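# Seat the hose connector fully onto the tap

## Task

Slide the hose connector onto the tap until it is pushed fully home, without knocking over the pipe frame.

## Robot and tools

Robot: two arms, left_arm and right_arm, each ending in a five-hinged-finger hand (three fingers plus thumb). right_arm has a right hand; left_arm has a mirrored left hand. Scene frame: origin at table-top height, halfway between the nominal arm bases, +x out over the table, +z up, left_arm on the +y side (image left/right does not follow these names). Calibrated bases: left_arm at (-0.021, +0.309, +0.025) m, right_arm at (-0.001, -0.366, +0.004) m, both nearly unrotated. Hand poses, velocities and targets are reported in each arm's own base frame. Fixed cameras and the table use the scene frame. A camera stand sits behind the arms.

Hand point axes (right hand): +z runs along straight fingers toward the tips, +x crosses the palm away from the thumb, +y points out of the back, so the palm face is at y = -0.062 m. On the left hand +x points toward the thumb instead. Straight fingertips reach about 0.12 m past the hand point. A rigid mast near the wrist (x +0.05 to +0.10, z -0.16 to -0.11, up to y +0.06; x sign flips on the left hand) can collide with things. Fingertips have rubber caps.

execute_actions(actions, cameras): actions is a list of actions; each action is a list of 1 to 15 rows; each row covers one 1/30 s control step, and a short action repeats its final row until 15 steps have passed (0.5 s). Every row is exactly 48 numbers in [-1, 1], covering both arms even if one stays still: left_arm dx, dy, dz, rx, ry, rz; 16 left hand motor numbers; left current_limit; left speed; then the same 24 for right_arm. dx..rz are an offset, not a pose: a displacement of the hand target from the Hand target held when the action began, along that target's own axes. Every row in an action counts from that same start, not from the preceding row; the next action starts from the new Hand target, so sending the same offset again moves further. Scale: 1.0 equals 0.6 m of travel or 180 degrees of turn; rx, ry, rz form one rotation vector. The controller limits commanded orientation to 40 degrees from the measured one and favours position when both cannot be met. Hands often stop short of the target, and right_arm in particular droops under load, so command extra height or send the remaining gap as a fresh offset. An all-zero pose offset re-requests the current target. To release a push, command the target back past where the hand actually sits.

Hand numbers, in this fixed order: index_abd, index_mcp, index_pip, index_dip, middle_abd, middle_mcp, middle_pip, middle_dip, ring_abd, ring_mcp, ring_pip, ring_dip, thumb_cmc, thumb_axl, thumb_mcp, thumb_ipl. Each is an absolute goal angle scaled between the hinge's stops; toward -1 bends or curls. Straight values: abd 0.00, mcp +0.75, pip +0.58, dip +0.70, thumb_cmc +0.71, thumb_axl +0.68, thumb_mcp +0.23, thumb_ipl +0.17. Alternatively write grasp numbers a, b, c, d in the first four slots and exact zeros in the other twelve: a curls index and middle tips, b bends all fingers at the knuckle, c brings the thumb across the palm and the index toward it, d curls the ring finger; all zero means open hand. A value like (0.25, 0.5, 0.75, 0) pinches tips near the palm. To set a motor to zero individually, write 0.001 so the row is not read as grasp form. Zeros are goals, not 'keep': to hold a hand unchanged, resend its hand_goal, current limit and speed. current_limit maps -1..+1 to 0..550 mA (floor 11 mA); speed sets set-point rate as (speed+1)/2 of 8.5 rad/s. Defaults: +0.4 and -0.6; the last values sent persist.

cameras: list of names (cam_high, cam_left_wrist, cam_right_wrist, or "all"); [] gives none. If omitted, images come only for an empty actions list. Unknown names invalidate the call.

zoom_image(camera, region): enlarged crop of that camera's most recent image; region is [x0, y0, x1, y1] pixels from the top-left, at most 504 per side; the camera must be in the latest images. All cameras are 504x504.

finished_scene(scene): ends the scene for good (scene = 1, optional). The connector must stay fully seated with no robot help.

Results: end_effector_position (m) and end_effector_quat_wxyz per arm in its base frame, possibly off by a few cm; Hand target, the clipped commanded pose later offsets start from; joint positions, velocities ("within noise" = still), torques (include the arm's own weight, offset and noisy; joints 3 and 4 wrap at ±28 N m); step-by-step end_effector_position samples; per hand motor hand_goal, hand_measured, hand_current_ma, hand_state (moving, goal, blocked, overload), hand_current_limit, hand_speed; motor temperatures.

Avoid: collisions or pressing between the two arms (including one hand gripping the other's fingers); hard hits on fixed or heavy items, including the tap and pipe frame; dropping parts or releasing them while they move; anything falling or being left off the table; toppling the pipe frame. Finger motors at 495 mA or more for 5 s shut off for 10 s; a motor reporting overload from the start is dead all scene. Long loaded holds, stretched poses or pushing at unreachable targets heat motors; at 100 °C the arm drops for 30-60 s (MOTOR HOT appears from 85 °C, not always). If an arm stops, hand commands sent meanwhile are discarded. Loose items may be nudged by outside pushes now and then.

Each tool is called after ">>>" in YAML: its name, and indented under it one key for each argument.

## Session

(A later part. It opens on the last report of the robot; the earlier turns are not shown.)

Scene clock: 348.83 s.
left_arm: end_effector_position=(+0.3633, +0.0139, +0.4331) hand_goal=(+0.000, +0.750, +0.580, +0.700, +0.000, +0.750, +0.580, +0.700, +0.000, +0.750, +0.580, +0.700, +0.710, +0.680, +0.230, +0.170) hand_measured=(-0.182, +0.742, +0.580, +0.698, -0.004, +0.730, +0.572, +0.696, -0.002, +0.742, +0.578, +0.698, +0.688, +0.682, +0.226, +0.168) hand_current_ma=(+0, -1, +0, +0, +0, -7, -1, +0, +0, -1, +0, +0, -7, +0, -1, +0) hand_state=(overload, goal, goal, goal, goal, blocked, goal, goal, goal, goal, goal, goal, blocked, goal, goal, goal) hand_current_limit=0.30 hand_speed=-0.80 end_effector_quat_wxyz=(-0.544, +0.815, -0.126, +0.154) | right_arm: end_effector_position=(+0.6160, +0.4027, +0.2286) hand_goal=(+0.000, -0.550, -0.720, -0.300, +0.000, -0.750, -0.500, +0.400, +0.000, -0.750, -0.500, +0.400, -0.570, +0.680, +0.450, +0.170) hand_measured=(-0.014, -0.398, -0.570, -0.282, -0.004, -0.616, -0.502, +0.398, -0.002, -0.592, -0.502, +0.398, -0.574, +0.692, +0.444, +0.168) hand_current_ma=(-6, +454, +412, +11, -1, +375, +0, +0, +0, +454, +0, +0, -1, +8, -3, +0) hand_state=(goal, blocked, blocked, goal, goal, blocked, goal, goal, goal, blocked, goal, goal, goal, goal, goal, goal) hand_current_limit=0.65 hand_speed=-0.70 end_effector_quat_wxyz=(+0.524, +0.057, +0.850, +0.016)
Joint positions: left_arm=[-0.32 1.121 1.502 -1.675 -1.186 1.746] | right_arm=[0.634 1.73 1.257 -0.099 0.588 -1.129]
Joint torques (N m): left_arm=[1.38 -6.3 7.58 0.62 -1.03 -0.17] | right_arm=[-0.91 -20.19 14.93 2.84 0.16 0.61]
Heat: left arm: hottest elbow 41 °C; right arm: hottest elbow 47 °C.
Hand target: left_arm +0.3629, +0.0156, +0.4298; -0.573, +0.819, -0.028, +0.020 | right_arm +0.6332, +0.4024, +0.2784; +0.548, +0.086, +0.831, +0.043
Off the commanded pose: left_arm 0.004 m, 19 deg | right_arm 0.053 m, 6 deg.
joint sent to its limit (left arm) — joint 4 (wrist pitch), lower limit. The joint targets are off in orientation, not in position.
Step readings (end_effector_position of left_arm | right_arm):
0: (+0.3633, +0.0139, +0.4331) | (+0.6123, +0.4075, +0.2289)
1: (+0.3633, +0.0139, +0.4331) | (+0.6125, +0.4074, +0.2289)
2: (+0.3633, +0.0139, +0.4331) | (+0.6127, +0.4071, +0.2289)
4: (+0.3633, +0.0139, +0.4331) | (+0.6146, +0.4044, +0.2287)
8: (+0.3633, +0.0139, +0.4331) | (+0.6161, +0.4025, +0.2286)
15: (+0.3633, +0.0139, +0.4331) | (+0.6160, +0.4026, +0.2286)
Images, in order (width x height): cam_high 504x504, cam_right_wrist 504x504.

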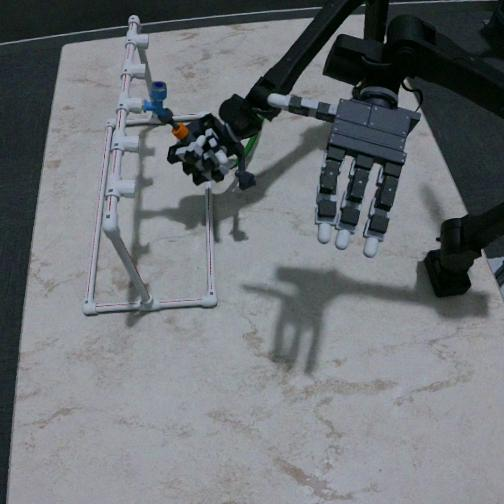

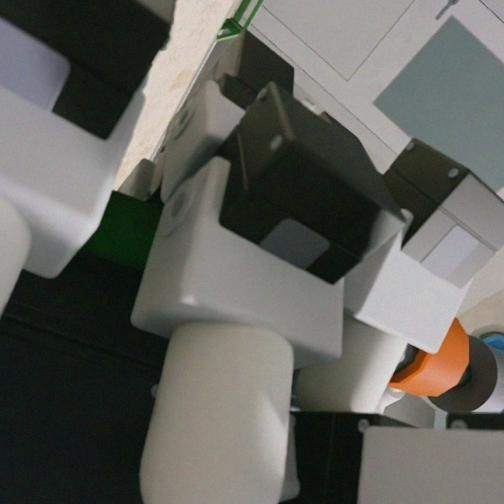

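>>> execute_actions:
  actions:
    - [[0,0,0,0,0,0,0,0,0,0,0,0,0,0,0,0,0,0,0,0,0,0,0.3,-0.8,-0.0152,0.0012,0.0016,0,0,0,0,-0.55,-0.72,-0.3,0,-0.75,-0.5,0.4,0,-0.75,-0.5,0.4,-0.57,0.68,0.44,0.17,0.65,-0.7]]
  cameras: ["cam_high","cam_right_wrist"]

>>> zoom_image:
  camera: "cam_high"
  region: [164, 112, 194, 142]

>>> zoom_image:
  camera: "cam_right_wrist"
  region: [384, 305, 504, 425]

Scene clock: 351.80 s.
left_arm: end_effector_position=(+0.3633, +0.0139, +0.4331) hand_goal=(+0.000, +0.750, +0.580, +0.700, +0.000, +0.750, +0.580, +0.700, +0.000, +0.750, +0.580, +0.700, +0.710, +0.680, +0.230, +0.170) hand_measured=(-0.182, +0.742, +0.580, +0.698, -0.004, +0.730, +0.572, +0.696, -0.002, +0.742, +0.578, +0.698, +0.688, +0.682, +0.226, +0.168) hand_current_ma=(+0, -1, +0, +0, +0, -7, -1, +0, +0, -1, +0, +0, -7, +0, -1, +0) hand_state=(overload, goal, goal, goal, goal, blocked, goal, goal, goal, goal, goal, goal, blocked, goal, goal, goal) hand_current_limit=0.30 hand_speed=-0.80 end_effector_quat_wxyz=(-0.544, +0.815, -0.126, +0.154) | right_arm: end_effector_position=(+0.6224, +0.3988, +0.2356) hand_goal=(+0.000, -0.550, -0.720, -0.300, +0.000, -0.750, -0.500, +0.400, +0.000, -0.750, -0.500, +0.400, -0.570, +0.680, +0.440, +0.170) hand_measured=(-0.014, -0.400, -0.570, -0.282, -0.004, -0.616, -0.502, +0.398, -0.002, -0.592, -0.502, +0.398, -0.574, +0.692, +0.434, +0.168) hand_current_ma=(-6, +454, +412, +11, -1, +375, +0, +0, +0, +454, +0, +0, -1, +8, -3, +0) hand_state=(goal, blocked, blocked, goal, goal, blocked, goal, goal, goal, blocked, goal, goal, goal, goal, goal, goal) hand_current_limit=0.65 hand_speed=-0.70 end_effector_quat_wxyz=(+0.526, +0.061, +0.848, +0.018)
Joint positions: left_arm=[-0.32 1.121 1.502 -1.675 -1.186 1.746] | right_arm=[0.624 1.73 1.271 -0.105 0.583 -1.13]
Joint torques (N m): left_arm=[1.38 -6.3 7.58 0.64 -1.03 -0.18] | right_arm=[-0.91 -20.07 15.47 2.22 0.14 0.58]
Heat: left arm: hottest elbow 41 °C; right arm: hottest elbow 47 °C.
Hand target: left_arm +0.3629, +0.0156, +0.4298; -0.573, +0.819, -0.028, +0.020 | right_arm +0.6377, +0.4014, +0.2866; +0.548, +0.086, +0.831, +0.043
Off the commanded pose: left_arm 0.004 m, 19 deg | right_arm 0.053 m, 5 deg.
joint sent to its limit (left arm) — joint 4 (wrist pitch), lower limit. The joint targets are off in orientation, not in position.
Step readings (end_effector_position of left_arm | right_arm):
0: (+0.3633, +0.0139, +0.4331) | (+0.6160, +0.4027, +0.2286)
1: (+0.3633, +0.0139, +0.4331) | (+0.6160, +0.4027, +0.2286)
2: (+0.3633, +0.0139, +0.4331) | (+0.6161, +0.4027, +0.2285)
4: (+0.3633, +0.0139, +0.4331) | (+0.6161, +0.4025, +0.2283)
8: (+0.3633, +0.0139, +0.4331) | (+0.6177, +0.4008, +0.2290)
15: (+0.3633, +0.0139, +0.4331) | (+0.6223, +0.3986, +0.2348)
Images, in order (width x height): cam_high 504x504, cam_right_wrist 504x504.

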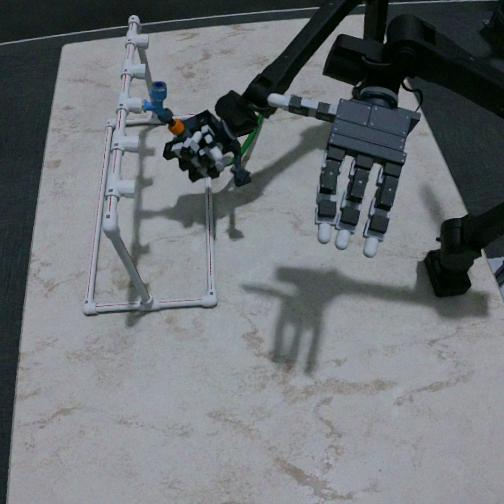

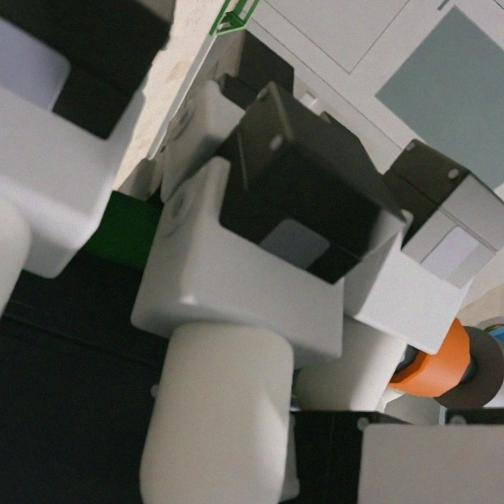

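Scaled by 16.800 from the camera's 504x504 image, which has a finer 720x720 frame.

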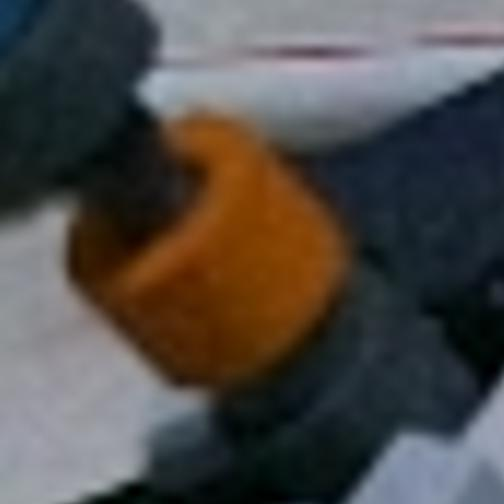

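Scaled by 4.200 from the camera's 504x504 image, which has a finer 720x720 frame.

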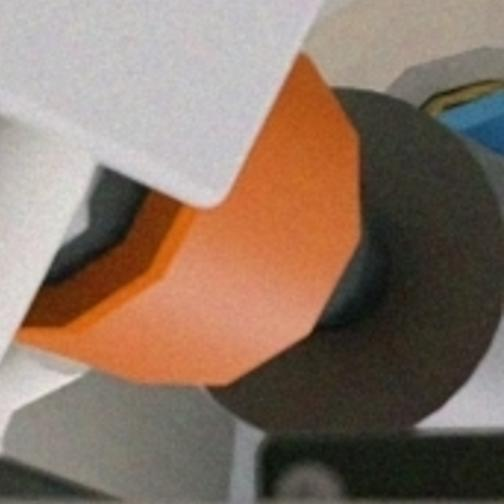

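>>> execute_actions:
  actions:
    - [[0,0,0,0,0,0,0,0,0,0,0,0,0,0,0,0,0,0,0,0,0,0,0.3,-0.8,-0.0128,0.0035,0.0015,0,0,0,0,-0.55,-0.72,-0.3,0,-0.75,-0.5,0.4,0,-0.75,-0.5,0.4,-0.57,0.68,0.43,0.17,0.65,-0.7]]
  cameras: ["cam_high","cam_right_wrist"]

>>> zoom_image:
  camera: "cam_high"
  region: [154, 102, 194, 142]

>>> zoom_image:
  camera: "cam_right_wrist"
  region: [384, 305, 504, 425]

Scene clock: 353.93 s.
left_arm: end_effector_position=(+0.3633, +0.0139, +0.4331) hand_goal=(+0.000, +0.750, +0.580, +0.700, +0.000, +0.750, +0.580, +0.700, +0.000, +0.750, +0.580, +0.700, +0.710, +0.680, +0.230, +0.170) hand_measured=(-0.182, +0.742, +0.580, +0.698, -0.004, +0.730, +0.572, +0.696, -0.002, +0.742, +0.578, +0.698, +0.688, +0.682, +0.226, +0.168) hand_current_ma=(+0, -1, +0, +0, +0, -7, -1, +0, +0, -1, +0, +0, -7, +0, -1, +0) hand_state=(overload, goal, goal, goal, goal, blocked, goal, goal, goal, goal, goal, goal, blocked, goal, goal, goal) hand_current_limit=0.30 hand_speed=-0.80 end_effector_quat_wxyz=(-0.544, +0.815, -0.126, +0.154) | right_arm: end_effector_position=(+0.6260, +0.3986, +0.2415) hand_goal=(+0.000, -0.550, -0.720, -0.300, +0.000, -0.750, -0.500, +0.400, +0.000, -0.750, -0.500, +0.400, -0.570, +0.680, +0.430, +0.170) hand_measured=(-0.014, -0.402, -0.570, -0.284, -0.004, -0.616, -0.502, +0.398, -0.002, -0.592, -0.502, +0.398, -0.574, +0.692, +0.424, +0.168) hand_current_ma=(-6, +451, +412, +10, -1, +375, +0, +0, +0, +454, +0, +0, -1, +8, -2, +0) hand_state=(goal, blocked, blocked, goal, goal, blocked, goal, goal, goal, blocked, goal, goal, goal, goal, goal, goal) hand_current_limit=0.65 hand_speed=-0.70 end_effector_quat_wxyz=(+0.525, +0.062, +0.848, +0.017)
Joint positions: left_arm=[-0.32 1.121 1.502 -1.675 -1.186 1.746] | right_arm=[0.62 1.73 1.289 -0.124 0.581 -1.131]
Joint torques (N m): left_arm=[1.38 -6.3 7.58 0.64 -1.03 -0.17] | right_arm=[-0.62 -20.13 15.91 2.14 0.09 0.56]
Heat: left arm: hottest elbow 41 °C; right arm: hottest elbow 47 °C.
Hand target: left_arm +0.3629, +0.0156, +0.4298; -0.573, +0.819, -0.028, +0.020 | right_arm +0.6418, +0.4017, +0.2935; +0.549, +0.086, +0.831, +0.043
Off the commanded pose: left_arm 0.004 m, 19 deg | right_arm 0.054 m, 5 deg.
joint sent to its limit (left arm) — joint 4 (wrist pitch), lower limit. The joint targets are off in orientation, not in position.
Step readings (end_effector_position of left_arm | right_arm):
0: (+0.3633, +0.0139, +0.4331) | (+0.6224, +0.3988, +0.2356)
1: (+0.3633, +0.0139, +0.4331) | (+0.6224, +0.3988, +0.2356)
2: (+0.3633, +0.0139, +0.4331) | (+0.6226, +0.3986, +0.2355)
4: (+0.3633, +0.0139, +0.4331) | (+0.6231, +0.3984, +0.2360)
8: (+0.3633, +0.0139, +0.4331) | (+0.6249, +0.3984, +0.2391)
15: (+0.3633, +0.0139, +0.4331) | (+0.6260, +0.3986, +0.2416)
Images, in order (width x height): cam_high 504x504, cam_right_wrist 504x504.

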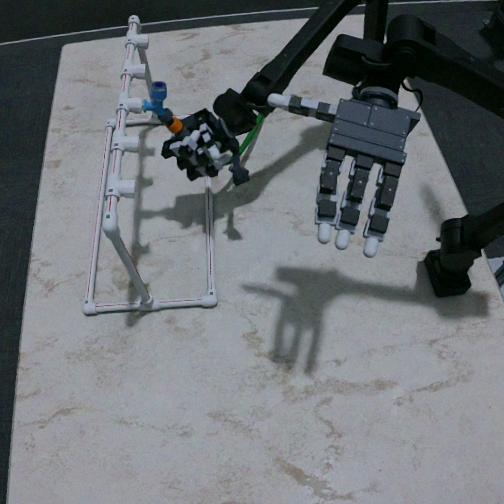

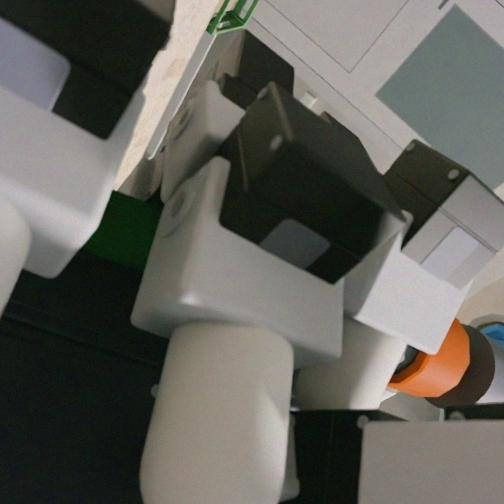

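Scaled by 12.600 from the camera's 504x504 image, which has a finer 720x720 frame.

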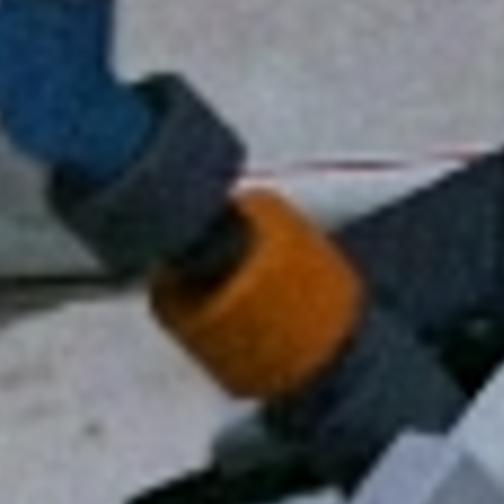

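Scaled by 4.200 from the camera's 504x504 image, which has a finer 720x720 frame.

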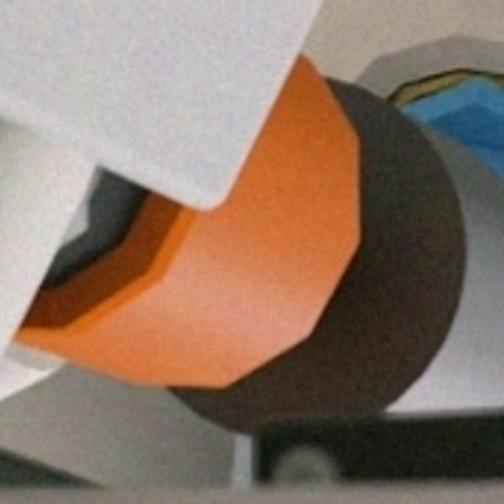

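>>> execute_actions:
  actions:
    - [[0,0,0,0,0,0,0,0,0,0,0,0,0,0,0,0,0,0,0,0,0,0,0.3,-0.8,-0.0128,0.0012,0.0015,0,0,0,0,-0.55,-0.72,-0.3,0,-0.75,-0.5,0.4,0,-0.75,-0.5,0.4,-0.57,0.68,0.42,0.17,0.65,-0.7]]
  cameras: ["cam_high","cam_right_wrist"]

>>> zoom_image:
  camera: "cam_high"
  region: [154, 102, 194, 142]

>>> zoom_image:
  camera: "cam_right_wrist"
  region: [384, 305, 504, 425]

Scene clock: 355.17 s.
left_arm: end_effector_position=(+0.3633, +0.0139, +0.4331) hand_goal=(+0.000, +0.750, +0.580, +0.700, +0.000, +0.750, +0.580, +0.700, +0.000, +0.750, +0.580, +0.700, +0.710, +0.680, +0.230, +0.170) hand_measured=(-0.182, +0.742, +0.580, +0.698, -0.004, +0.730, +0.572, +0.696, -0.002, +0.742, +0.578, +0.698, +0.688, +0.682, +0.226, +0.168) hand_current_ma=(+0, -1, +0, +0, +0, -7, -1, +0, +0, -1, +0, +0, -7, +0, -1, +0) hand_state=(overload, goal, goal, goal, goal, blocked, goal, goal, goal, goal, goal, goal, blocked, goal, goal, goal) hand_current_limit=0.30 hand_speed=-0.80 end_effector_quat_wxyz=(-0.544, +0.815, -0.126, +0.154) | right_arm: end_effector_position=(+0.6278, +0.3961, +0.2422) hand_goal=(+0.000, -0.550, -0.720, -0.300, +0.000, -0.750, -0.500, +0.400, +0.000, -0.750, -0.500, +0.400, -0.570, +0.680, +0.420, +0.170) hand_measured=(-0.014, -0.404, -0.570, -0.284, -0.004, -0.616, -0.502, +0.398, -0.002, -0.592, -0.502, +0.398, -0.574, +0.692, +0.414, +0.168) hand_current_ma=(-6, +441, +412, +10, -1, +375, +0, +0, +0, +454, +0, +0, -1, +8, -2, +0) hand_state=(goal, blocked, blocked, goal, goal, blocked, goal, goal, goal, blocked, goal, goal, goal, goal, goal, goal) hand_current_limit=0.65 hand_speed=-0.70 end_effector_quat_wxyz=(+0.522, +0.062, +0.850, +0.014)
Joint positions: left_arm=[-0.32 1.121 1.502 -1.675 -1.186 1.746] | right_arm=[0.616 1.729 1.296 -0.141 0.579 -1.131]
Joint torques (N m): left_arm=[1.38 -6.3 7.58 0.62 -1.03 -0.18] | right_arm=[-0.73 -20.25 16.68 2.29 -0.01 0.54]
Heat: left arm: hottest elbow 41 °C; right arm: hottest elbow 47 °C.
Hand target: left_arm +0.3629, +0.0156, +0.4298; -0.573, +0.819, -0.028, +0.020 | right_arm +0.6455, +0.4010, +0.3004; +0.549, +0.086, +0.831, +0.043
Off the commanded pose: left_arm 0.004 m, 19 deg | right_arm 0.061 m, 6 deg.
joint sent to its limit (left arm) — joint 4 (wrist pitch), lower limit. The joint targets are off in orientation, not in position.
Step readings (end_effector_position of left_arm | right_arm):
0: (+0.3633, +0.0139, +0.4331) | (+0.6260, +0.3986, +0.2415)
1: (+0.3633, +0.0139, +0.4331) | (+0.6260, +0.3986, +0.2414)
2: (+0.3633, +0.0139, +0.4331) | (+0.6262, +0.3985, +0.2416)
4: (+0.3633, +0.0139, +0.4331) | (+0.6269, +0.3978, +0.2417)
8: (+0.3633, +0.0139, +0.4331) | (+0.6277, +0.3964, +0.2423)
15: (+0.3633, +0.0139, +0.4331) | (+0.6278, +0.3962, +0.2423)
Images, in order (width x height): cam_high 504x504, cam_right_wrist 504x504.

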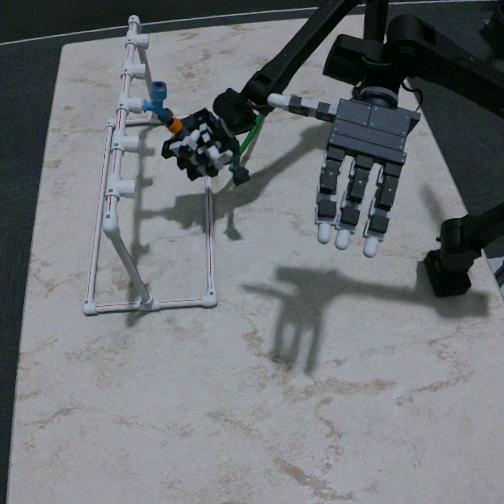

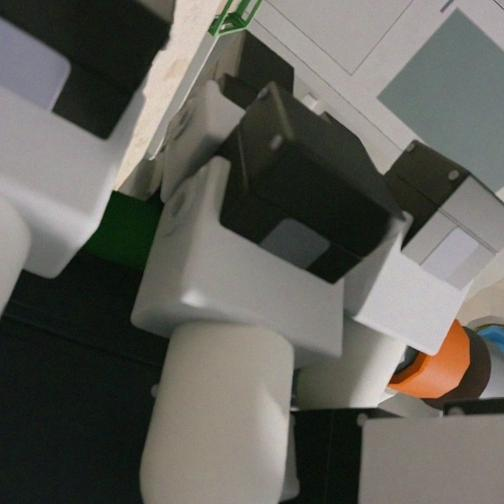

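Scaled by 12.600 from the camera's 504x504 image, which has a finer 720x720 frame.

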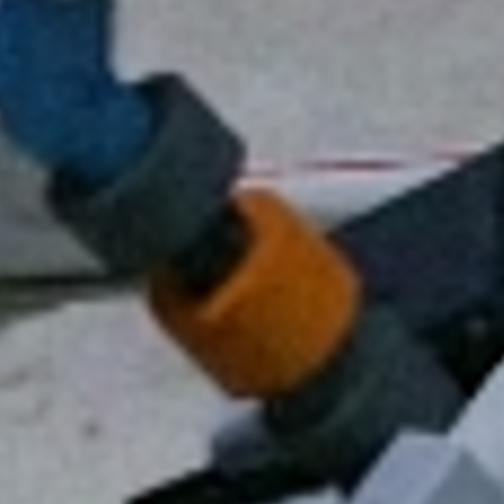

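Scaled by 4.200 from the camera's 504x504 image, which has a finer 720x720 frame.

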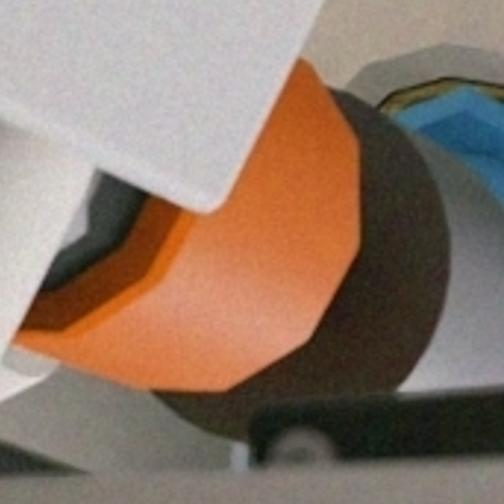

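>>> execute_actions:
  actions:
    - [[0,0,0,0,0,0,0,0,0,0,0,0,0,0,0,0,0,0,0,0,0,0,0.3,-0.8,0,0,0,0,0,0,0,-0.6,-0.72,-0.3,0,-0.75,-0.5,0.4,0,-0.75,-0.5,0.4,-0.57,0.68,-0.15,0.17,0.72,-0.8]]
  cameras: ["cam_high","cam_right_wrist"]

>>> zoom_image:
  camera: "cam_high"
  region: [154, 102, 194, 142]

Scene clock: 357.40 s.
left_arm: end_effector_position=(+0.3633, +0.0139, +0.4331) hand_goal=(+0.000, +0.750, +0.580, +0.700, +0.000, +0.750, +0.580, +0.700, +0.000, +0.750, +0.580, +0.700, +0.710, +0.680, +0.230, +0.170) hand_measured=(-0.182, +0.742, +0.580, +0.698, -0.004, +0.730, +0.572, +0.696, -0.002, +0.742, +0.578, +0.698, +0.688, +0.682, +0.226, +0.168) hand_current_ma=(+0, -1, +0, +0, +0, -7, -1, +0, +0, -1, +0, +0, -7, +0, -1, +0) hand_state=(overload, goal, goal, goal, goal, blocked, goal, goal, goal, goal, goal, goal, blocked, goal, goal, goal) hand_current_limit=0.30 hand_speed=-0.80 end_effector_quat_wxyz=(-0.544, +0.815, -0.126, +0.154) | right_arm: end_effector_position=(+0.6286, +0.3970, +0.2449) hand_goal=(+0.000, -0.600, -0.720, -0.300, +0.000, -0.750, -0.500, +0.400, +0.000, -0.750, -0.500, +0.400, -0.570, +0.680, -0.150, +0.170) hand_measured=(-0.038, -0.428, -0.570, -0.304, -0.004, -0.616, -0.502, +0.398, -0.002, -0.592, -0.502, +0.398, -0.586, +0.694, -0.094, +0.168) hand_current_ma=(-31, +473, +412, -1, -1, +375, +0, +0, +0, +473, +0, +0, -9, +9, +118, +0) hand_state=(blocked, blocked, blocked, goal, goal, blocked, goal, goal, goal, blocked, goal, goal, goal, goal, blocked, goal) hand_current_limit=0.72 hand_speed=-0.80 end_effector_quat_wxyz=(+0.523, +0.063, +0.850, +0.016)
Joint positions: left_arm=[-0.32 1.121 1.502 -1.675 -1.186 1.746] | right_arm=[0.616 1.729 1.301 -0.141 0.578 -1.131]
Joint torques (N m): left_arm=[1.38 -6.3 7.57 0.62 -1.03 -0.18] | right_arm=[-0.56 -20.37 16.42 2.3 0.06 0.53]
Heat: left arm: hottest elbow 41 °C; right arm: hottest elbow 48 °C.
Hand target: left_arm +0.3629, +0.0156, +0.4298; -0.573, +0.819, -0.028, +0.020 | right_arm +0.6455, +0.4010, +0.3003; +0.549, +0.086, +0.831, +0.043
Off the commanded pose: left_arm 0.004 m, 19 deg | right_arm 0.058 m, 5 deg.
joint sent to its limit (left arm) — joint 4 (wrist pitch), lower limit. The joint targets are off in orientation, not in position.
Step readings (end_effector_position of left_arm | right_arm):
0: (+0.3633, +0.0139, +0.4331) | (+0.6278, +0.3961, +0.2422)
1: (+0.3633, +0.0139, +0.4331) | (+0.6278, +0.3961, +0.2422)
2: (+0.3633, +0.0139, +0.4331) | (+0.6278, +0.3961, +0.2422)
4: (+0.3633, +0.0139, +0.4331) | (+0.6278, +0.3961, +0.2422)
8: (+0.3633, +0.0139, +0.4331) | (+0.6278, +0.3964, +0.2427)
15: (+0.3633, +0.0139, +0.4331) | (+0.6282, +0.3966, +0.2438)
Images, in order (width x height): cam_high 504x504, cam_right_wrist 504x504.

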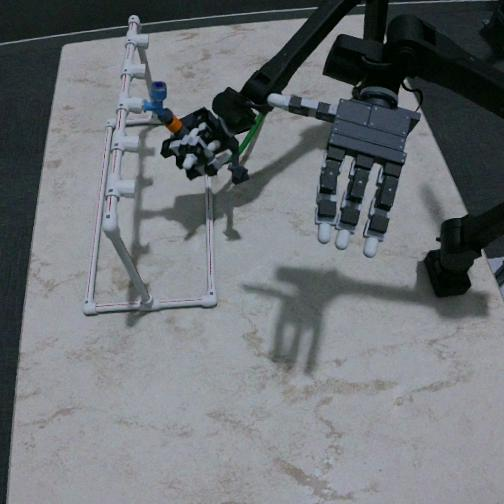

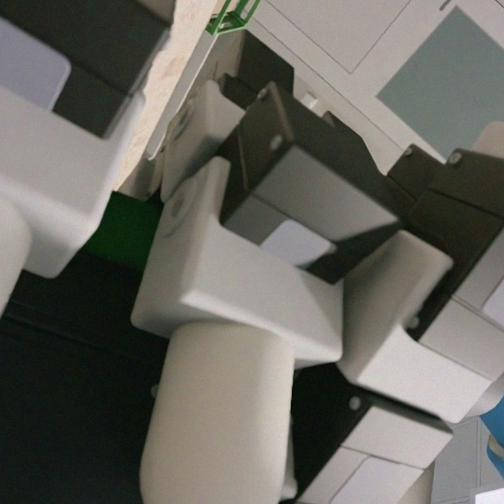

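Scaled by 12.600 from the camera's 504x504 image, which has a finer 720x720 frame.

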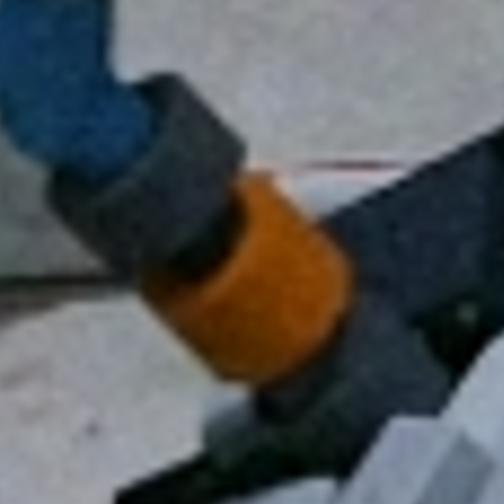

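>>> execute_actions:
  actions:
    - [[0,0,0,0,0,0,0,0,0,0,0,0,0,0,0,0,0,0,0,0,0,0,0.3,-0.8,-0.0163,0.001,0.0028,0,0,0,0,-0.6,-0.72,-0.3,0,-0.75,-0.5,0.4,0,-0.75,-0.5,0.4,-0.57,0.68,-0.15,0.17,0.72,-0.8]]
  cameras: ["cam_high","cam_right_wrist"]

>>> zoom_image:
  camera: "cam_high"
  region: [154, 102, 194, 142]

Scene clock: 358.73 s.
left_arm: end_effector_position=(+0.3633, +0.0139, +0.4331) hand_goal=(+0.000, +0.750, +0.580, +0.700, +0.000, +0.750, +0.580, +0.700, +0.000, +0.750, +0.580, +0.700, +0.710, +0.680, +0.230, +0.170) hand_measured=(-0.182, +0.742, +0.580, +0.698, -0.004, +0.730, +0.572, +0.696, -0.002, +0.742, +0.578, +0.698, +0.688, +0.682, +0.226, +0.168) hand_current_ma=(+0, -1, +0, +0, +0, -7, -1, +0, +0, -1, +0, +0, -7, +0, -1, +0) hand_state=(overload, goal, goal, goal, goal, blocked, goal, goal, goal, goal, goal, goal, blocked, goal, goal, goal) hand_current_limit=0.30 hand_speed=-0.80 end_effector_quat_wxyz=(-0.544, +0.815, -0.126, +0.154) | right_arm: end_effector_position=(+0.6306, +0.3952, +0.2456) hand_goal=(+0.000, -0.600, -0.720, -0.300, +0.000, -0.750, -0.500, +0.400, +0.000, -0.750, -0.500, +0.400, -0.570, +0.680, -0.150, +0.170) hand_measured=(-0.038, -0.428, -0.570, -0.304, -0.004, -0.616, -0.502, +0.398, -0.002, -0.592, -0.502, +0.398, -0.586, +0.694, -0.094, +0.168) hand_current_ma=(-32, +473, +412, -1, -1, +375, +0, +0, +0, +473, +0, +0, -9, +10, +118, +0) hand_state=(blocked, blocked, blocked, goal, goal, blocked, goal, goal, goal, blocked, goal, goal, goal, goal, blocked, goal) hand_current_limit=0.72 hand_speed=-0.80 end_effector_quat_wxyz=(+0.519, +0.062, +0.853, +0.013)
Joint positions: left_arm=[-0.32 1.121 1.502 -1.675 -1.186 1.746] | right_arm=[0.611 1.729 1.312 -0.165 0.572 -1.131]
Joint torques (N m): left_arm=[1.38 -6.24 7.58 0.64 -1.03 -0.17] | right_arm=[-0.67 -20.42 17.26 2.45 0.02 0.5]
Heat: left arm: hottest elbow 41 °C; right arm: hottest elbow 48 °C.
Hand target: left_arm +0.3629, +0.0156, +0.4298; -0.573, +0.819, -0.028, +0.020 | right_arm +0.6508, +0.3999, +0.3087; +0.549, +0.086, +0.831, +0.043
Off the commanded pose: left_arm 0.004 m, 19 deg | right_arm 0.066 m, 6 deg.
joint sent to its limit (left arm) — joint 4 (wrist pitch), lower limit. The joint targets are off in orientation, not in position.
Step readings (end_effector_position of left_arm | right_arm):
0: (+0.3633, +0.0139, +0.4331) | (+0.6286, +0.3970, +0.2449)
1: (+0.3633, +0.0139, +0.4331) | (+0.6285, +0.3970, +0.2448)
2: (+0.3633, +0.0139, +0.4331) | (+0.6289, +0.3967, +0.2449)
4: (+0.3633, +0.0139, +0.4331) | (+0.6298, +0.3956, +0.2451)
8: (+0.3633, +0.0139, +0.4331) | (+0.6306, +0.3951, +0.2456)
15: (+0.3633, +0.0139, +0.4331) | (+0.6306, +0.3951, +0.2454)
Images, in order (width x height): cam_high 504x504, cam_right_wrist 504x504.

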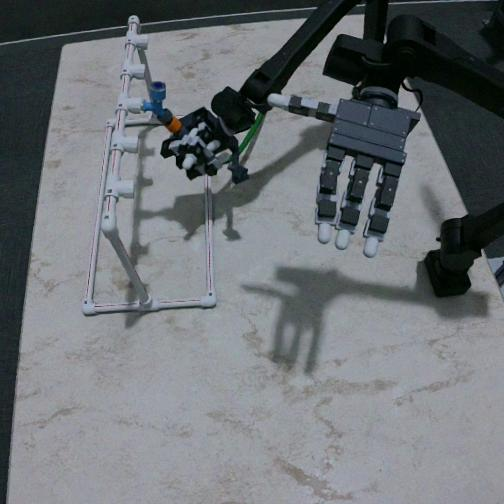

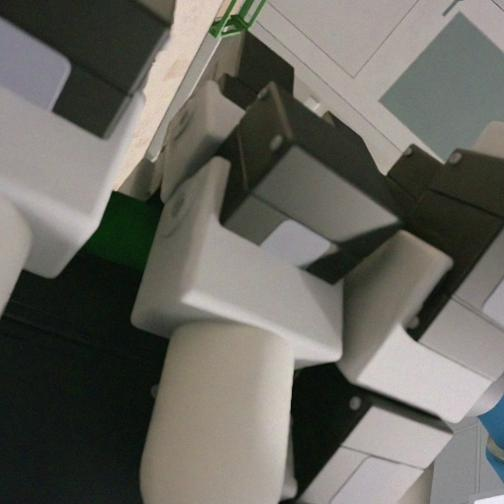

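Scaled by 12.600 from the camera's 504x504 image, which has a finer 720x720 frame.

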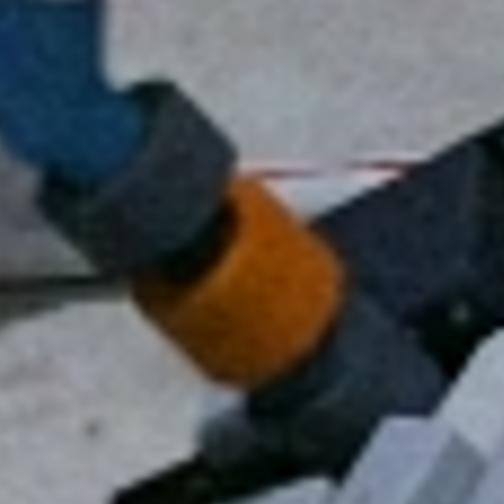

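>>> zoom_image:
  camera: "cam_high"
  region: [70, 180, 230, 340]

Scaled by 3.150 from the camera's 504x504 image, which has a finer 720x720 frame.

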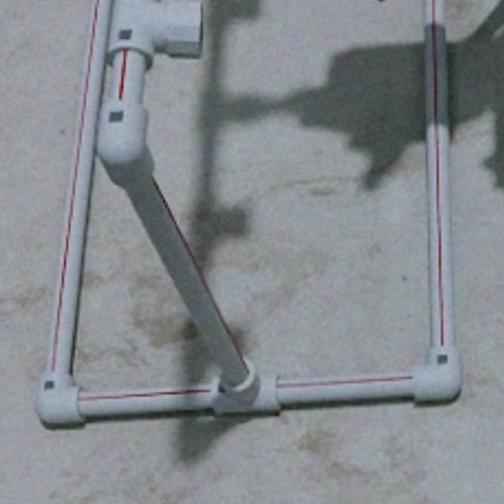

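>>> execute_actions:
  actions:
    - [[0.051,0.0625,-0.005,-0.0604,0.0555,-0.0323,0,0.2,0,0,0,0.2,0,0,0,0.2,0,0,0.71,0.68,0.23,0.17,0.3,-0.7,0,0,0,0,0,0,0,-0.6,-0.72,-0.3,0,-0.75,-0.5,0.4,0,-0.75,-0.5,0.4,-0.57,0.68,-0.15,0.17,0.72,-0.8]]
    - [[0.0433,0.0663,0.0155,-0.0604,0.0555,-0.0323,0,-0.2,-0.5,-0.2,0,-0.2,-0.5,-0.2,0,-0.2,-0.5,-0.2,0.71,0.68,0.23,0.17,0.3,-0.7,0,0,0,0,0,0,0,-0.6,-0.72,-0.3,0,-0.75,-0.5,0.4,0,-0.75,-0.5,0.4,-0.57,0.68,-0.15,0.17,0.72,-0.8]]
    - [[0.0322,0.0653,0.035,-0.0604,0.0555,-0.0323,0,-0.5,-0.7,-0.3,0,-0.5,-0.7,-0.3,0,-0.5,-0.7,-0.3,0.71,0.68,0.23,0.17,0.3,-0.7,0,0,0,0,0,0,0,-0.6,-0.72,-0.3,0,-0.75,-0.5,0.4,0,-0.75,-0.5,0.4,-0.57,0.68,-0.15,0.17,0.72,-0.8]]
  cameras: ["cam_high","cam_left_wrist"]

Scene clock: 367.53 s.
left_arm: end_effector_position=(+0.4520, -0.0405, +0.3245) hand_goal=(+0.000, -0.500, -0.700, -0.300, +0.000, -0.500, -0.700, -0.300, +0.000, -0.500, -0.700, -0.300, +0.710, +0.680, +0.230, +0.170) hand_measured=(-0.184, -0.400, -0.674, -0.300, -0.004, -0.400, -0.672, -0.300, -0.002, -0.402, -0.670, -0.300, +0.696, +0.682, +0.226, +0.168) hand_current_ma=(+0, +161, +9, +0, +0, +163, +11, +0, +0, +154, +14, +0, -3, +0, +0, +0) hand_state=(overload, blocked, blocked, goal, goal, blocked, blocked, goal, goal, blocked, blocked, goal, goal, goal, goal, goal) hand_current_limit=0.30 hand_speed=-0.70 end_effector_quat_wxyz=(-0.288, +0.909, -0.056, +0.296) | right_arm: end_effector_position=(+0.6306, +0.3952, +0.2456) hand_goal=(+0.000, -0.600, -0.720, -0.300, +0.000, -0.750, -0.500, +0.400, +0.000, -0.750, -0.500, +0.400, -0.570, +0.680, -0.150, +0.170) hand_measured=(-0.038, -0.428, -0.570, -0.304, -0.004, -0.616, -0.502, +0.398, -0.002, -0.592, -0.502, +0.398, -0.586, +0.694, -0.094, +0.168) hand_current_ma=(-32, +473, +412, -1, -1, +375, +0, +0, +0, +473, +0, +0, -9, +10, +118, +0) hand_state=(blocked, blocked, blocked, goal, goal, blocked, goal, goal, goal, blocked, goal, goal, goal, goal, blocked, goal) hand_current_limit=0.72 hand_speed=-0.80 end_effector_quat_wxyz=(+0.519, +0.062, +0.853, +0.013)
Joint positions: left_arm=[-0.146 1.092 1.187 -1.025 -0.604 1.753] | right_arm=[0.611 1.729 1.312 -0.165 0.572 -1.131]
Joint torques (N m): left_arm=[1.38 -8.59 8.72 1.92 -0.3 -0.03] | right_arm=[-0.62 -20.48 17.28 2.43 0.02 0.5]
Motor temperatures (°C): left_arm=[38 36 40 36 31 32] | right_arm=[36 38 51 33 33 30]
Heat: left arm: hottest elbow 40 °C; right arm: hottest elbow 51 °C.
Hand target: left_arm +0.4511, -0.0374, +0.3271; -0.288, +0.907, -0.055, +0.303 | right_arm +0.6508, +0.3999, +0.3087; +0.549, +0.086, +0.831, +0.043
Off the commanded pose: left_arm 0.004 m, 1 deg | right_arm 0.066 m, 6 deg.
Step readings (end_effector_position of left_arm | right_arm):
0: (+0.3633, +0.0139, +0.4331) | (+0.6306, +0.3952, +0.2456)
1: (+0.3635, +0.0133, +0.4326) | (+0.6306, +0.3952, +0.2456)
2: (+0.3642, +0.0103, +0.4297) | (+0.6306, +0.3952, +0.2456)
4: (+0.3673, +0.0041, +0.4229) | (+0.6306, +0.3952, +0.2456)
8: (+0.3808, -0.0008, +0.4078) | (+0.6306, +0.3952, +0.2456)
15: (+0.3923, -0.0045, +0.3939) | (+0.6306, +0.3952, +0.2456)
16: (+0.3927, -0.0053, +0.3935) | (+0.6306, +0.3952, +0.2456)
17: (+0.3949, -0.0093, +0.3910) | (+0.6306, +0.3952, +0.2456)
19: (+0.4021, -0.0169, +0.3826) | (+0.6306, +0.3952, +0.2456)
23: (+0.4168, -0.0221, +0.3629) | (+0.6306, +0.3952, +0.2456)
30: (+0.4250, -0.0231, +0.3548) | (+0.6306, +0.3952, +0.2456)
31: (+0.4254, -0.0244, +0.3548) | (+0.6306, +0.3952, +0.2456)
32: (+0.4288, -0.0295, +0.3533) | (+0.6306, +0.3952, +0.2456)
34: (+0.4361, -0.0382, +0.3474) | (+0.6306, +0.3952, +0.2456)
38: (+0.4456, -0.0410, +0.3302) | (+0.6306, +0.3952, +0.2456)
45: (+0.4527, -0.0396, +0.3204) | (+0.6306, +0.3952, +0.2456)
Images, in order (width x height): cam_high 504x504, cam_left_wrist 504x504.

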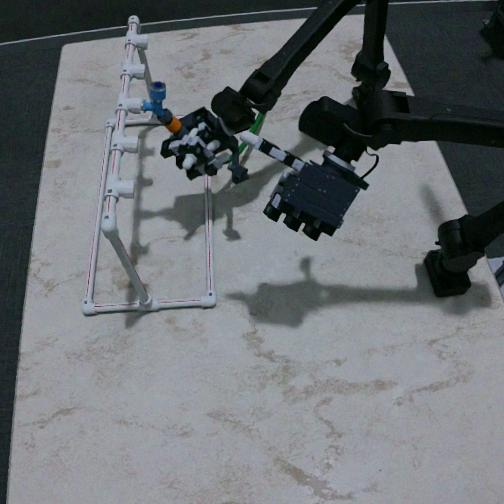

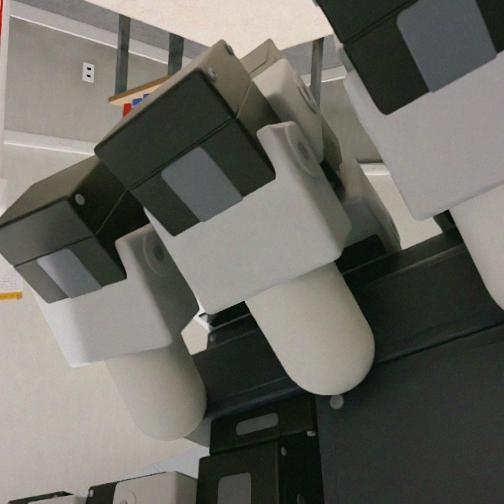

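>>> execute_actions:
  actions:
    - [[0.0183,0.0597,0.0515,-0.0604,0.0555,-0.0323,0,-0.5,-0.8,-0.3,0,-0.5,-0.8,-0.3,0,-0.5,-0.8,-0.3,0.71,0.68,0.23,0.17,0.3,-0.7,0,0,0,0,0,0,0,-0.6,-0.72,-0.3,0,-0.75,-0.5,0.4,0,-0.75,-0.5,0.4,-0.57,0.68,-0.15,0.17,0.72,-0.8]]
    - [[0.0025,0.0498,0.0637,-0.0604,0.0555,-0.0323,0,-0.5,-0.8,-0.3,0,-0.5,-0.8,-0.3,0,-0.5,-0.8,-0.3,0.71,0.68,0.23,0.17,0.3,-0.7,0,0,0,0,0,0,0,-0.6,-0.72,-0.3,0,-0.75,-0.5,0.4,0,-0.75,-0.5,0.4,-0.57,0.68,-0.15,0.17,0.72,-0.8]]
    - [[-0.0137,0.0363,0.071,-0.0604,0.0555,-0.0323,0,-0.5,-0.8,-0.3,0,-0.5,-0.8,-0.3,0,-0.5,-0.8,-0.3,0.71,0.68,0.23,0.17,0.3,-0.7,0,0,0,0,0,0,0,-0.6,-0.72,-0.3,0,-0.75,-0.5,0.4,0,-0.75,-0.5,0.4,-0.57,0.68,-0.15,0.17,0.72,-0.8]]
  cameras: ["cam_high","cam_left_wrist"]

>>> zoom_image:
  camera: "cam_high"
  region: [140, 80, 300, 240]

Scene clock: 370.43 s.
left_arm: end_effector_position=(+0.5371, -0.0928, +0.2177) hand_goal=(+0.000, -0.500, -0.800, -0.300, +0.000, -0.500, -0.800, -0.300, +0.000, -0.500, -0.800, -0.300, +0.710, +0.680, +0.230, +0.170) hand_measured=(-0.184, -0.400, -0.684, -0.294, -0.004, -0.400, -0.680, -0.294, -0.002, -0.402, -0.678, -0.296, +0.708, +0.682, +0.226, +0.168) hand_current_ma=(+0, +161, +193, +0, +0, +163, +201, +0, +0, +154, +214, +0, +0, +0, +0, +0) hand_state=(overload, blocked, blocked, goal, goal, blocked, blocked, goal, goal, blocked, blocked, goal, goal, goal, goal, goal) hand_current_limit=0.30 hand_speed=-0.70 end_effector_quat_wxyz=(+0.044, +0.846, -0.081, +0.525) | right_arm: end_effector_position=(+0.6306, +0.3952, +0.2456) hand_goal=(+0.000, -0.600, -0.720, -0.300, +0.000, -0.750, -0.500, +0.400, +0.000, -0.750, -0.500, +0.400, -0.570, +0.680, -0.150, +0.170) hand_measured=(-0.038, -0.428, -0.570, -0.304, -0.004, -0.616, -0.502, +0.398, -0.002, -0.592, -0.502, +0.398, -0.586, +0.694, -0.094, +0.168) hand_current_ma=(-32, +473, +412, -1, -1, +375, +0, +0, +0, +473, +0, +0, -9, +10, +118, +0) hand_state=(blocked, blocked, blocked, goal, goal, blocked, goal, goal, goal, blocked, goal, goal, goal, goal, blocked, goal) hand_current_limit=0.72 hand_speed=-0.80 end_effector_quat_wxyz=(+0.519, +0.062, +0.853, +0.013)
Joint positions: left_arm=[0.054 1.343 0.775 0.096 0.208 1.687] | right_arm=[0.611 1.729 1.312 -0.165 0.572 -1.131]
Joint torques (N m): left_arm=[1.2 -10.93 8.47 2.52 0.19 -0.36] | right_arm=[-0.67 -20.42 17.25 2.44 0.02 0.5]
Heat: left arm: hottest elbow 40 °C; right arm: hottest elbow 52 °C.
Hand target: left_arm +0.5397, -0.0900, +0.2242; +0.046, +0.840, -0.073, +0.535 | right_arm +0.6508, +0.3999, +0.3087; +0.549, +0.086, +0.831, +0.043
Off the commanded pose: left_arm 0.007 m, 2 deg | right_arm 0.066 m, 6 deg.
Step readings (end_effector_position of left_arm | right_arm):
0: (+0.4519, -0.0405, +0.3245) | (+0.6306, +0.3952, +0.2456)
1: (+0.4523, -0.0422, +0.3237) | (+0.6306, +0.3952, +0.2456)
2: (+0.4556, -0.0481, +0.3233) | (+0.6306, +0.3952, +0.2456)
4: (+0.4625, -0.0574, +0.3187) | (+0.6306, +0.3952, +0.2456)
8: (+0.4702, -0.0583, +0.2961) | (+0.6306, +0.3952, +0.2456)
15: (+0.4777, -0.0569, +0.2922) | (+0.6306, +0.3952, +0.2456)
16: (+0.4787, -0.0588, +0.2931) | (+0.6306, +0.3952, +0.2456)
17: (+0.4814, -0.0649, +0.2951) | (+0.6306, +0.3952, +0.2456)
19: (+0.4864, -0.0744, +0.2942) | (+0.6306, +0.3952, +0.2456)
23: (+0.4939, -0.0760, +0.2707) | (+0.6306, +0.3952, +0.2456)
30: (+0.5045, -0.0745, +0.2507) | (+0.6306, +0.3952, +0.2456)
31: (+0.5051, -0.0760, +0.2525) | (+0.6306, +0.3952, +0.2456)
32: (+0.5066, -0.0815, +0.2575) | (+0.6306, +0.3952, +0.2456)
34: (+0.5117, -0.0900, +0.2627) | (+0.6306, +0.3952, +0.2456)
38: (+0.5241, -0.0935, +0.2408) | (+0.6306, +0.3952, +0.2456)
45: (+0.5339, -0.0926, +0.2103) | (+0.6306, +0.3952, +0.2456)
Images, in order (width x height): cam_high 504x504, cam_left_wrist 504x504.

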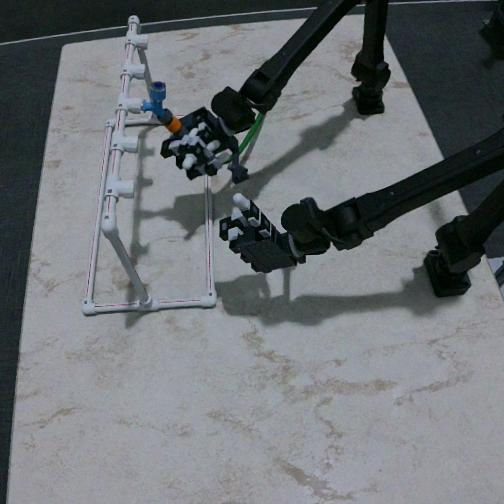

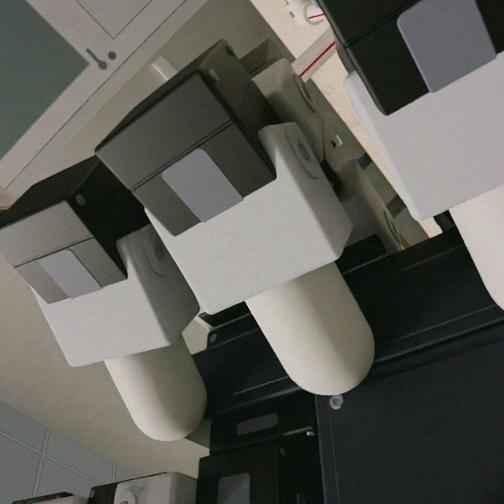

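Scaled by 3.150 from the camera's 504x504 image, which has a finer 720x720 frame.

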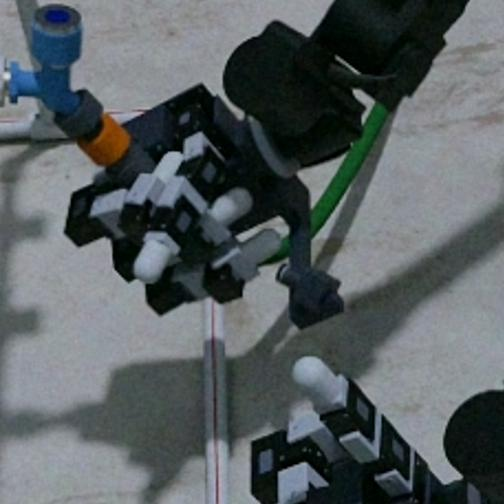

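>>> execute_actions:
  actions:
    - [[-0.0198,0.0488,0.0882,0,0,0,0,-0.5,-0.7,-0.3,0,-0.5,-0.7,-0.3,0,-0.5,-0.7,-0.3,0.71,0.68,0.23,0.17,0.3,-0.7,0,0,0,0,0,0,0,-0.6,-0.72,-0.3,0,-0.75,-0.5,0.4,0,-0.75,-0.5,0.4,-0.57,0.68,-0.15,0.17,0.72,-0.8]]
    - [[-0.0198,0.0488,0.0882,0,0,0,0,-0.5,-0.7,-0.3,0,-0.5,-0.7,-0.3,0,-0.5,-0.7,-0.3,0.71,0.68,0.23,0.17,0.3,-0.7,0,0,0,0,0,0,0,-0.6,-0.72,-0.3,0,-0.75,-0.5,0.4,0,-0.75,-0.5,0.4,-0.57,0.68,-0.15,0.17,0.72,-0.8]]
    - [[-0.0198,0.0488,0.0882,0,0,0,0,-0.5,-0.7,-0.3,0,-0.5,-0.7,-0.3,0,-0.5,-0.7,-0.3,0.71,0.68,0.23,0.17,0.3,-0.7,0,0,0,0,0,0,0,-0.6,-0.72,-0.3,0,-0.75,-0.5,0.4,0,-0.75,-0.5,0.4,-0.57,0.68,-0.15,0.17,0.72,-0.8]]
  cameras: ["cam_high"]

>>> zoom_image:
  camera: "cam_high"
  region: [140, 80, 300, 240]

Scene clock: 374.50 s.
left_arm: end_effector_position=(+0.6271, -0.1957, +0.0959) hand_goal=(+0.000, -0.500, -0.700, -0.300, +0.000, -0.500, -0.700, -0.300, +0.000, -0.500, -0.700, -0.300, +0.710, +0.680, +0.230, +0.170) hand_measured=(-0.186, -0.404, -0.670, -0.298, -0.004, -0.402, -0.668, -0.300, -0.002, -0.406, -0.666, -0.300, +0.710, +0.682, +0.226, +0.168) hand_current_ma=(+0, +147, +12, +0, +0, +151, +14, +0, +0, +143, +17, +0, +0, +0, +0, +0) hand_state=(overload, blocked, blocked, goal, goal, blocked, blocked, goal, goal, blocked, blocked, goal, goal, goal, goal, goal) hand_current_limit=0.30 hand_speed=-0.70 end_effector_quat_wxyz=(+0.042, +0.857, -0.082, +0.506) | right_arm: end_effector_position=(+0.6306, +0.3952, +0.2456) hand_goal=(+0.000, -0.600, -0.720, -0.300, +0.000, -0.750, -0.500, +0.400, +0.000, -0.750, -0.500, +0.400, -0.570, +0.680, -0.150, +0.170) hand_measured=(-0.038, -0.428, -0.570, -0.304, -0.004, -0.616, -0.502, +0.398, -0.002, -0.592, -0.502, +0.398, -0.586, +0.694, -0.094, +0.168) hand_current_ma=(-32, +473, +412, -1, -1, +375, +0, +0, +0, +473, +0, +0, -9, +10, +118, +0) hand_state=(blocked, blocked, blocked, goal, goal, blocked, goal, goal, goal, blocked, goal, goal, goal, goal, blocked, goal) hand_current_limit=0.72 hand_speed=-0.80 end_effector_quat_wxyz=(+0.519, +0.062, +0.853, +0.013)
Joint positions: left_arm=[-0.17 1.797 0.945 0.346 0.007 1.587] | right_arm=[0.611 1.729 1.312 -0.165 0.572 -1.131]
Joint torques (N m): left_arm=[0.91 -16.26 11.43 2.4 -0.08 -0.36] | right_arm=[-0.67 -20.42 17.29 2.45 0.02 0.49]
Heat: left arm: hottest elbow 40 °C; right arm: hottest elbow 53 °C.
Hand target: left_arm +0.6514, -0.1986, +0.1246; +0.046, +0.840, -0.073, +0.535 | right_arm +0.6508, +0.3999, +0.3087; +0.549, +0.086, +0.831, +0.043
Off the commanded pose: left_arm 0.037 m, 4 deg | right_arm 0.066 m, 6 deg.
Step readings (end_effector_position of left_arm | right_arm):
0: (+0.5372, -0.0928, +0.2178) | (+0.6306, +0.3952, +0.2456)
1: (+0.5376, -0.0926, +0.2180) | (+0.6306, +0.3952, +0.2456)
2: (+0.5400, -0.0919, +0.2179) | (+0.6306, +0.3952, +0.2456)
4: (+0.5475, -0.0949, +0.2132) | (+0.6306, +0.3952, +0.2456)
8: (+0.5544, -0.1157, +0.1822) | (+0.6306, +0.3952, +0.2456)
15: (+0.5563, -0.1264, +0.1572) | (+0.6306, +0.3952, +0.2456)
16: (+0.5571, -0.1261, +0.1582) | (+0.6306, +0.3952, +0.2456)
17: (+0.5591, -0.1260, +0.1582) | (+0.6306, +0.3952, +0.2456)
19: (+0.5681, -0.1290, +0.1565) | (+0.6306, +0.3952, +0.2456)
23: (+0.5837, -0.1495, +0.1409) | (+0.6306, +0.3952, +0.2456)
30: (+0.5851, -0.1605, +0.1207) | (+0.6306, +0.3952, +0.2456)
31: (+0.5862, -0.1601, +0.1216) | (+0.6306, +0.3952, +0.2456)
32: (+0.5890, -0.1606, +0.1223) | (+0.6306, +0.3952, +0.2456)
34: (+0.6016, -0.1635, +0.1226) | (+0.6306, +0.3952, +0.2456)
38: (+0.6225, -0.1830, +0.1125) | (+0.6306, +0.3952, +0.2456)
45: (+0.6236, -0.1953, +0.0918) | (+0.6306, +0.3952, +0.2456)
Images, in order (width x height): cam_high 504x504.

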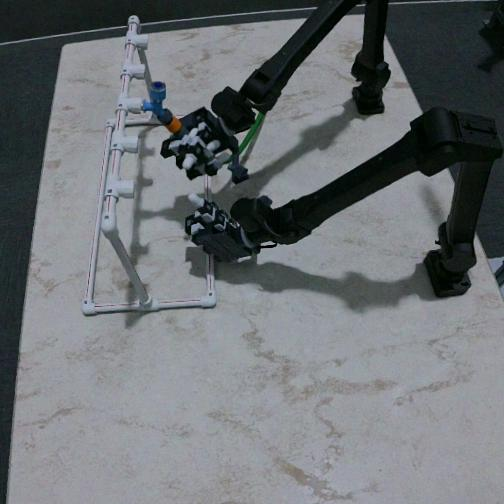

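Scaled by 3.150 from the camera's 504x504 image, which has a finer 720x720 frame.

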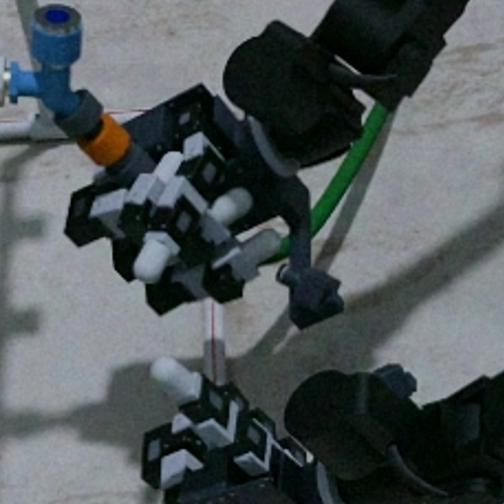

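>>> execute_actions:
  actions:
    - [[-0.0148,-0.0063,0.0468,0,0,0,0,-0.5,-0.7,-0.3,0,-0.5,-0.7,-0.3,0,-0.5,-0.7,-0.3,0.71,0.68,0.23,0.17,0.3,-0.7,0,0,0,0,0,0,0,-0.6,-0.72,-0.3,0,-0.75,-0.5,0.4,0,-0.75,-0.5,0.4,-0.57,0.68,-0.15,0.17,0.72,-0.8]]
    - [[0.015,0,0.007,0,0,0,0,-0.5,-0.7,-0.3,0,-0.5,-0.7,-0.3,0,-0.5,-0.7,-0.3,0.71,0.68,0.23,0.17,0.3,-0.7,0,0,0,0,0,0,0,-0.6,-0.72,-0.3,0,-0.75,-0.5,0.4,0,-0.75,-0.5,0.4,-0.57,0.68,-0.15,0.17,0.72,-0.8]]
  cameras: ["cam_high"]

>>> zoom_image:
  camera: "cam_high"
  region: [140, 80, 300, 240]

Scene clock: 376.33 s.
left_arm: end_effector_position=(+0.6600, -0.2010, +0.0944) hand_goal=(+0.000, -0.500, -0.700, -0.300, +0.000, -0.500, -0.700, -0.300, +0.000, -0.500, -0.700, -0.300, +0.710, +0.680, +0.230, +0.170) hand_measured=(-0.186, -0.404, -0.670, -0.298, -0.004, -0.402, -0.668, -0.300, -0.002, -0.408, -0.664, -0.300, +0.710, +0.682, +0.226, +0.168) hand_current_ma=(+0, +147, +12, +0, +0, +151, +14, +0, +0, +138, +18, +0, +0, +0, +0, +0) hand_state=(overload, blocked, blocked, goal, goal, blocked, blocked, goal, goal, blocked, blocked, goal, goal, goal, goal, goal) hand_current_limit=0.30 hand_speed=-0.70 end_effector_quat_wxyz=(+0.044, +0.849, -0.080, +0.521) | right_arm: end_effector_position=(+0.6307, +0.3950, +0.2456) hand_goal=(+0.000, -0.600, -0.720, -0.300, +0.000, -0.750, -0.500, +0.400, +0.000, -0.750, -0.500, +0.400, -0.570, +0.680, -0.150, +0.170) hand_measured=(-0.038, -0.428, -0.570, -0.304, -0.004, -0.616, -0.502, +0.398, -0.002, -0.592, -0.502, +0.398, -0.586, +0.694, -0.094, +0.168) hand_current_ma=(-32, +473, +412, -1, -1, +375, +0, +0, +0, +473, +0, +0, -9, +10, +118, +0) hand_state=(blocked, blocked, blocked, goal, goal, blocked, goal, goal, goal, blocked, goal, goal, goal, goal, blocked, goal) hand_current_limit=0.72 hand_speed=-0.80 end_effector_quat_wxyz=(+0.518, +0.062, +0.853, +0.014)
Joint positions: left_arm=[-0.169 1.873 1.033 0.37 0.008 1.584] | right_arm=[0.61 1.729 1.312 -0.165 0.572 -1.131]
Joint torques (N m): left_arm=[1.32 -16.21 11.59 1.58 0.08 -0.3] | right_arm=[-0.73 -20.42 17.26 2.47 0.04 0.5]
Heat: left arm: hottest elbow 40 °C; right arm: hottest elbow 53 °C.
Hand target: left_arm +0.6807, -0.2000, +0.1109; +0.046, +0.840, -0.073, +0.535 | right_arm +0.6509, +0.3997, +0.3087; +0.549, +0.086, +0.831, +0.043
Off the commanded pose: left_arm 0.027 m, 2 deg | right_arm 0.066 m, 6 deg.
Step readings (end_effector_position of left_arm | right_arm):
0: (+0.6271, -0.1957, +0.0959) | (+0.6306, +0.3952, +0.2456)
1: (+0.6272, -0.1957, +0.0961) | (+0.6306, +0.3952, +0.2456)
2: (+0.6280, -0.1959, +0.0960) | (+0.6306, +0.3952, +0.2456)
4: (+0.6337, -0.1969, +0.0957) | (+0.6306, +0.3952, +0.2456)
8: (+0.6469, -0.1987, +0.0885) | (+0.6306, +0.3952, +0.2456)
15: (+0.6500, -0.1992, +0.0839) | (+0.6307, +0.3950, +0.2456)
16: (+0.6500, -0.1992, +0.0839) | (+0.6307, +0.3950, +0.2456)
17: (+0.6503, -0.1993, +0.0842) | (+0.6307, +0.3950, +0.2456)
19: (+0.6518, -0.1996, +0.0855) | (+0.6307, +0.3950, +0.2456)
23: (+0.6573, -0.2005, +0.0919) | (+0.6307, +0.3950, +0.2456)
30: (+0.6602, -0.2010, +0.0956) | (+0.6307, +0.3950, +0.2456)
Images, in order (width x height): cam_high 504x504.

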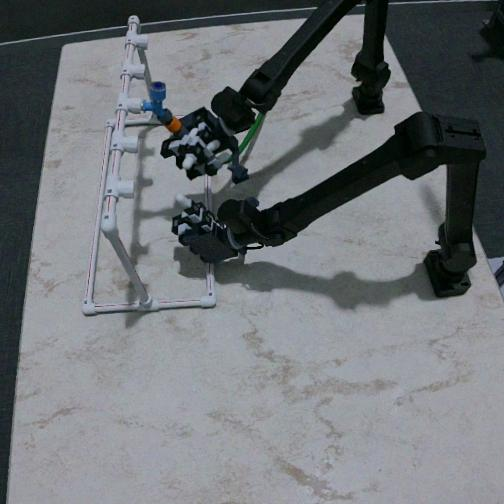

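Scaled by 3.150 from the camera's 504x504 image, which has a finer 720x720 frame.

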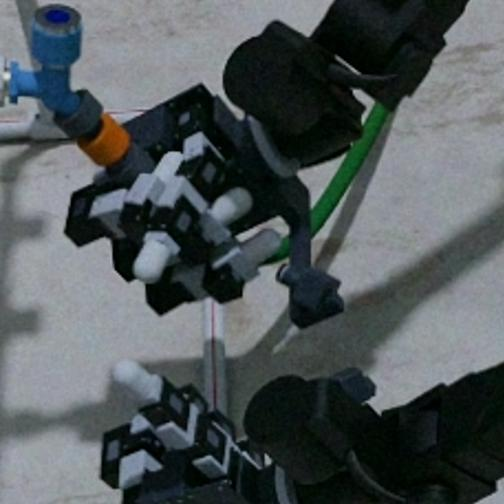

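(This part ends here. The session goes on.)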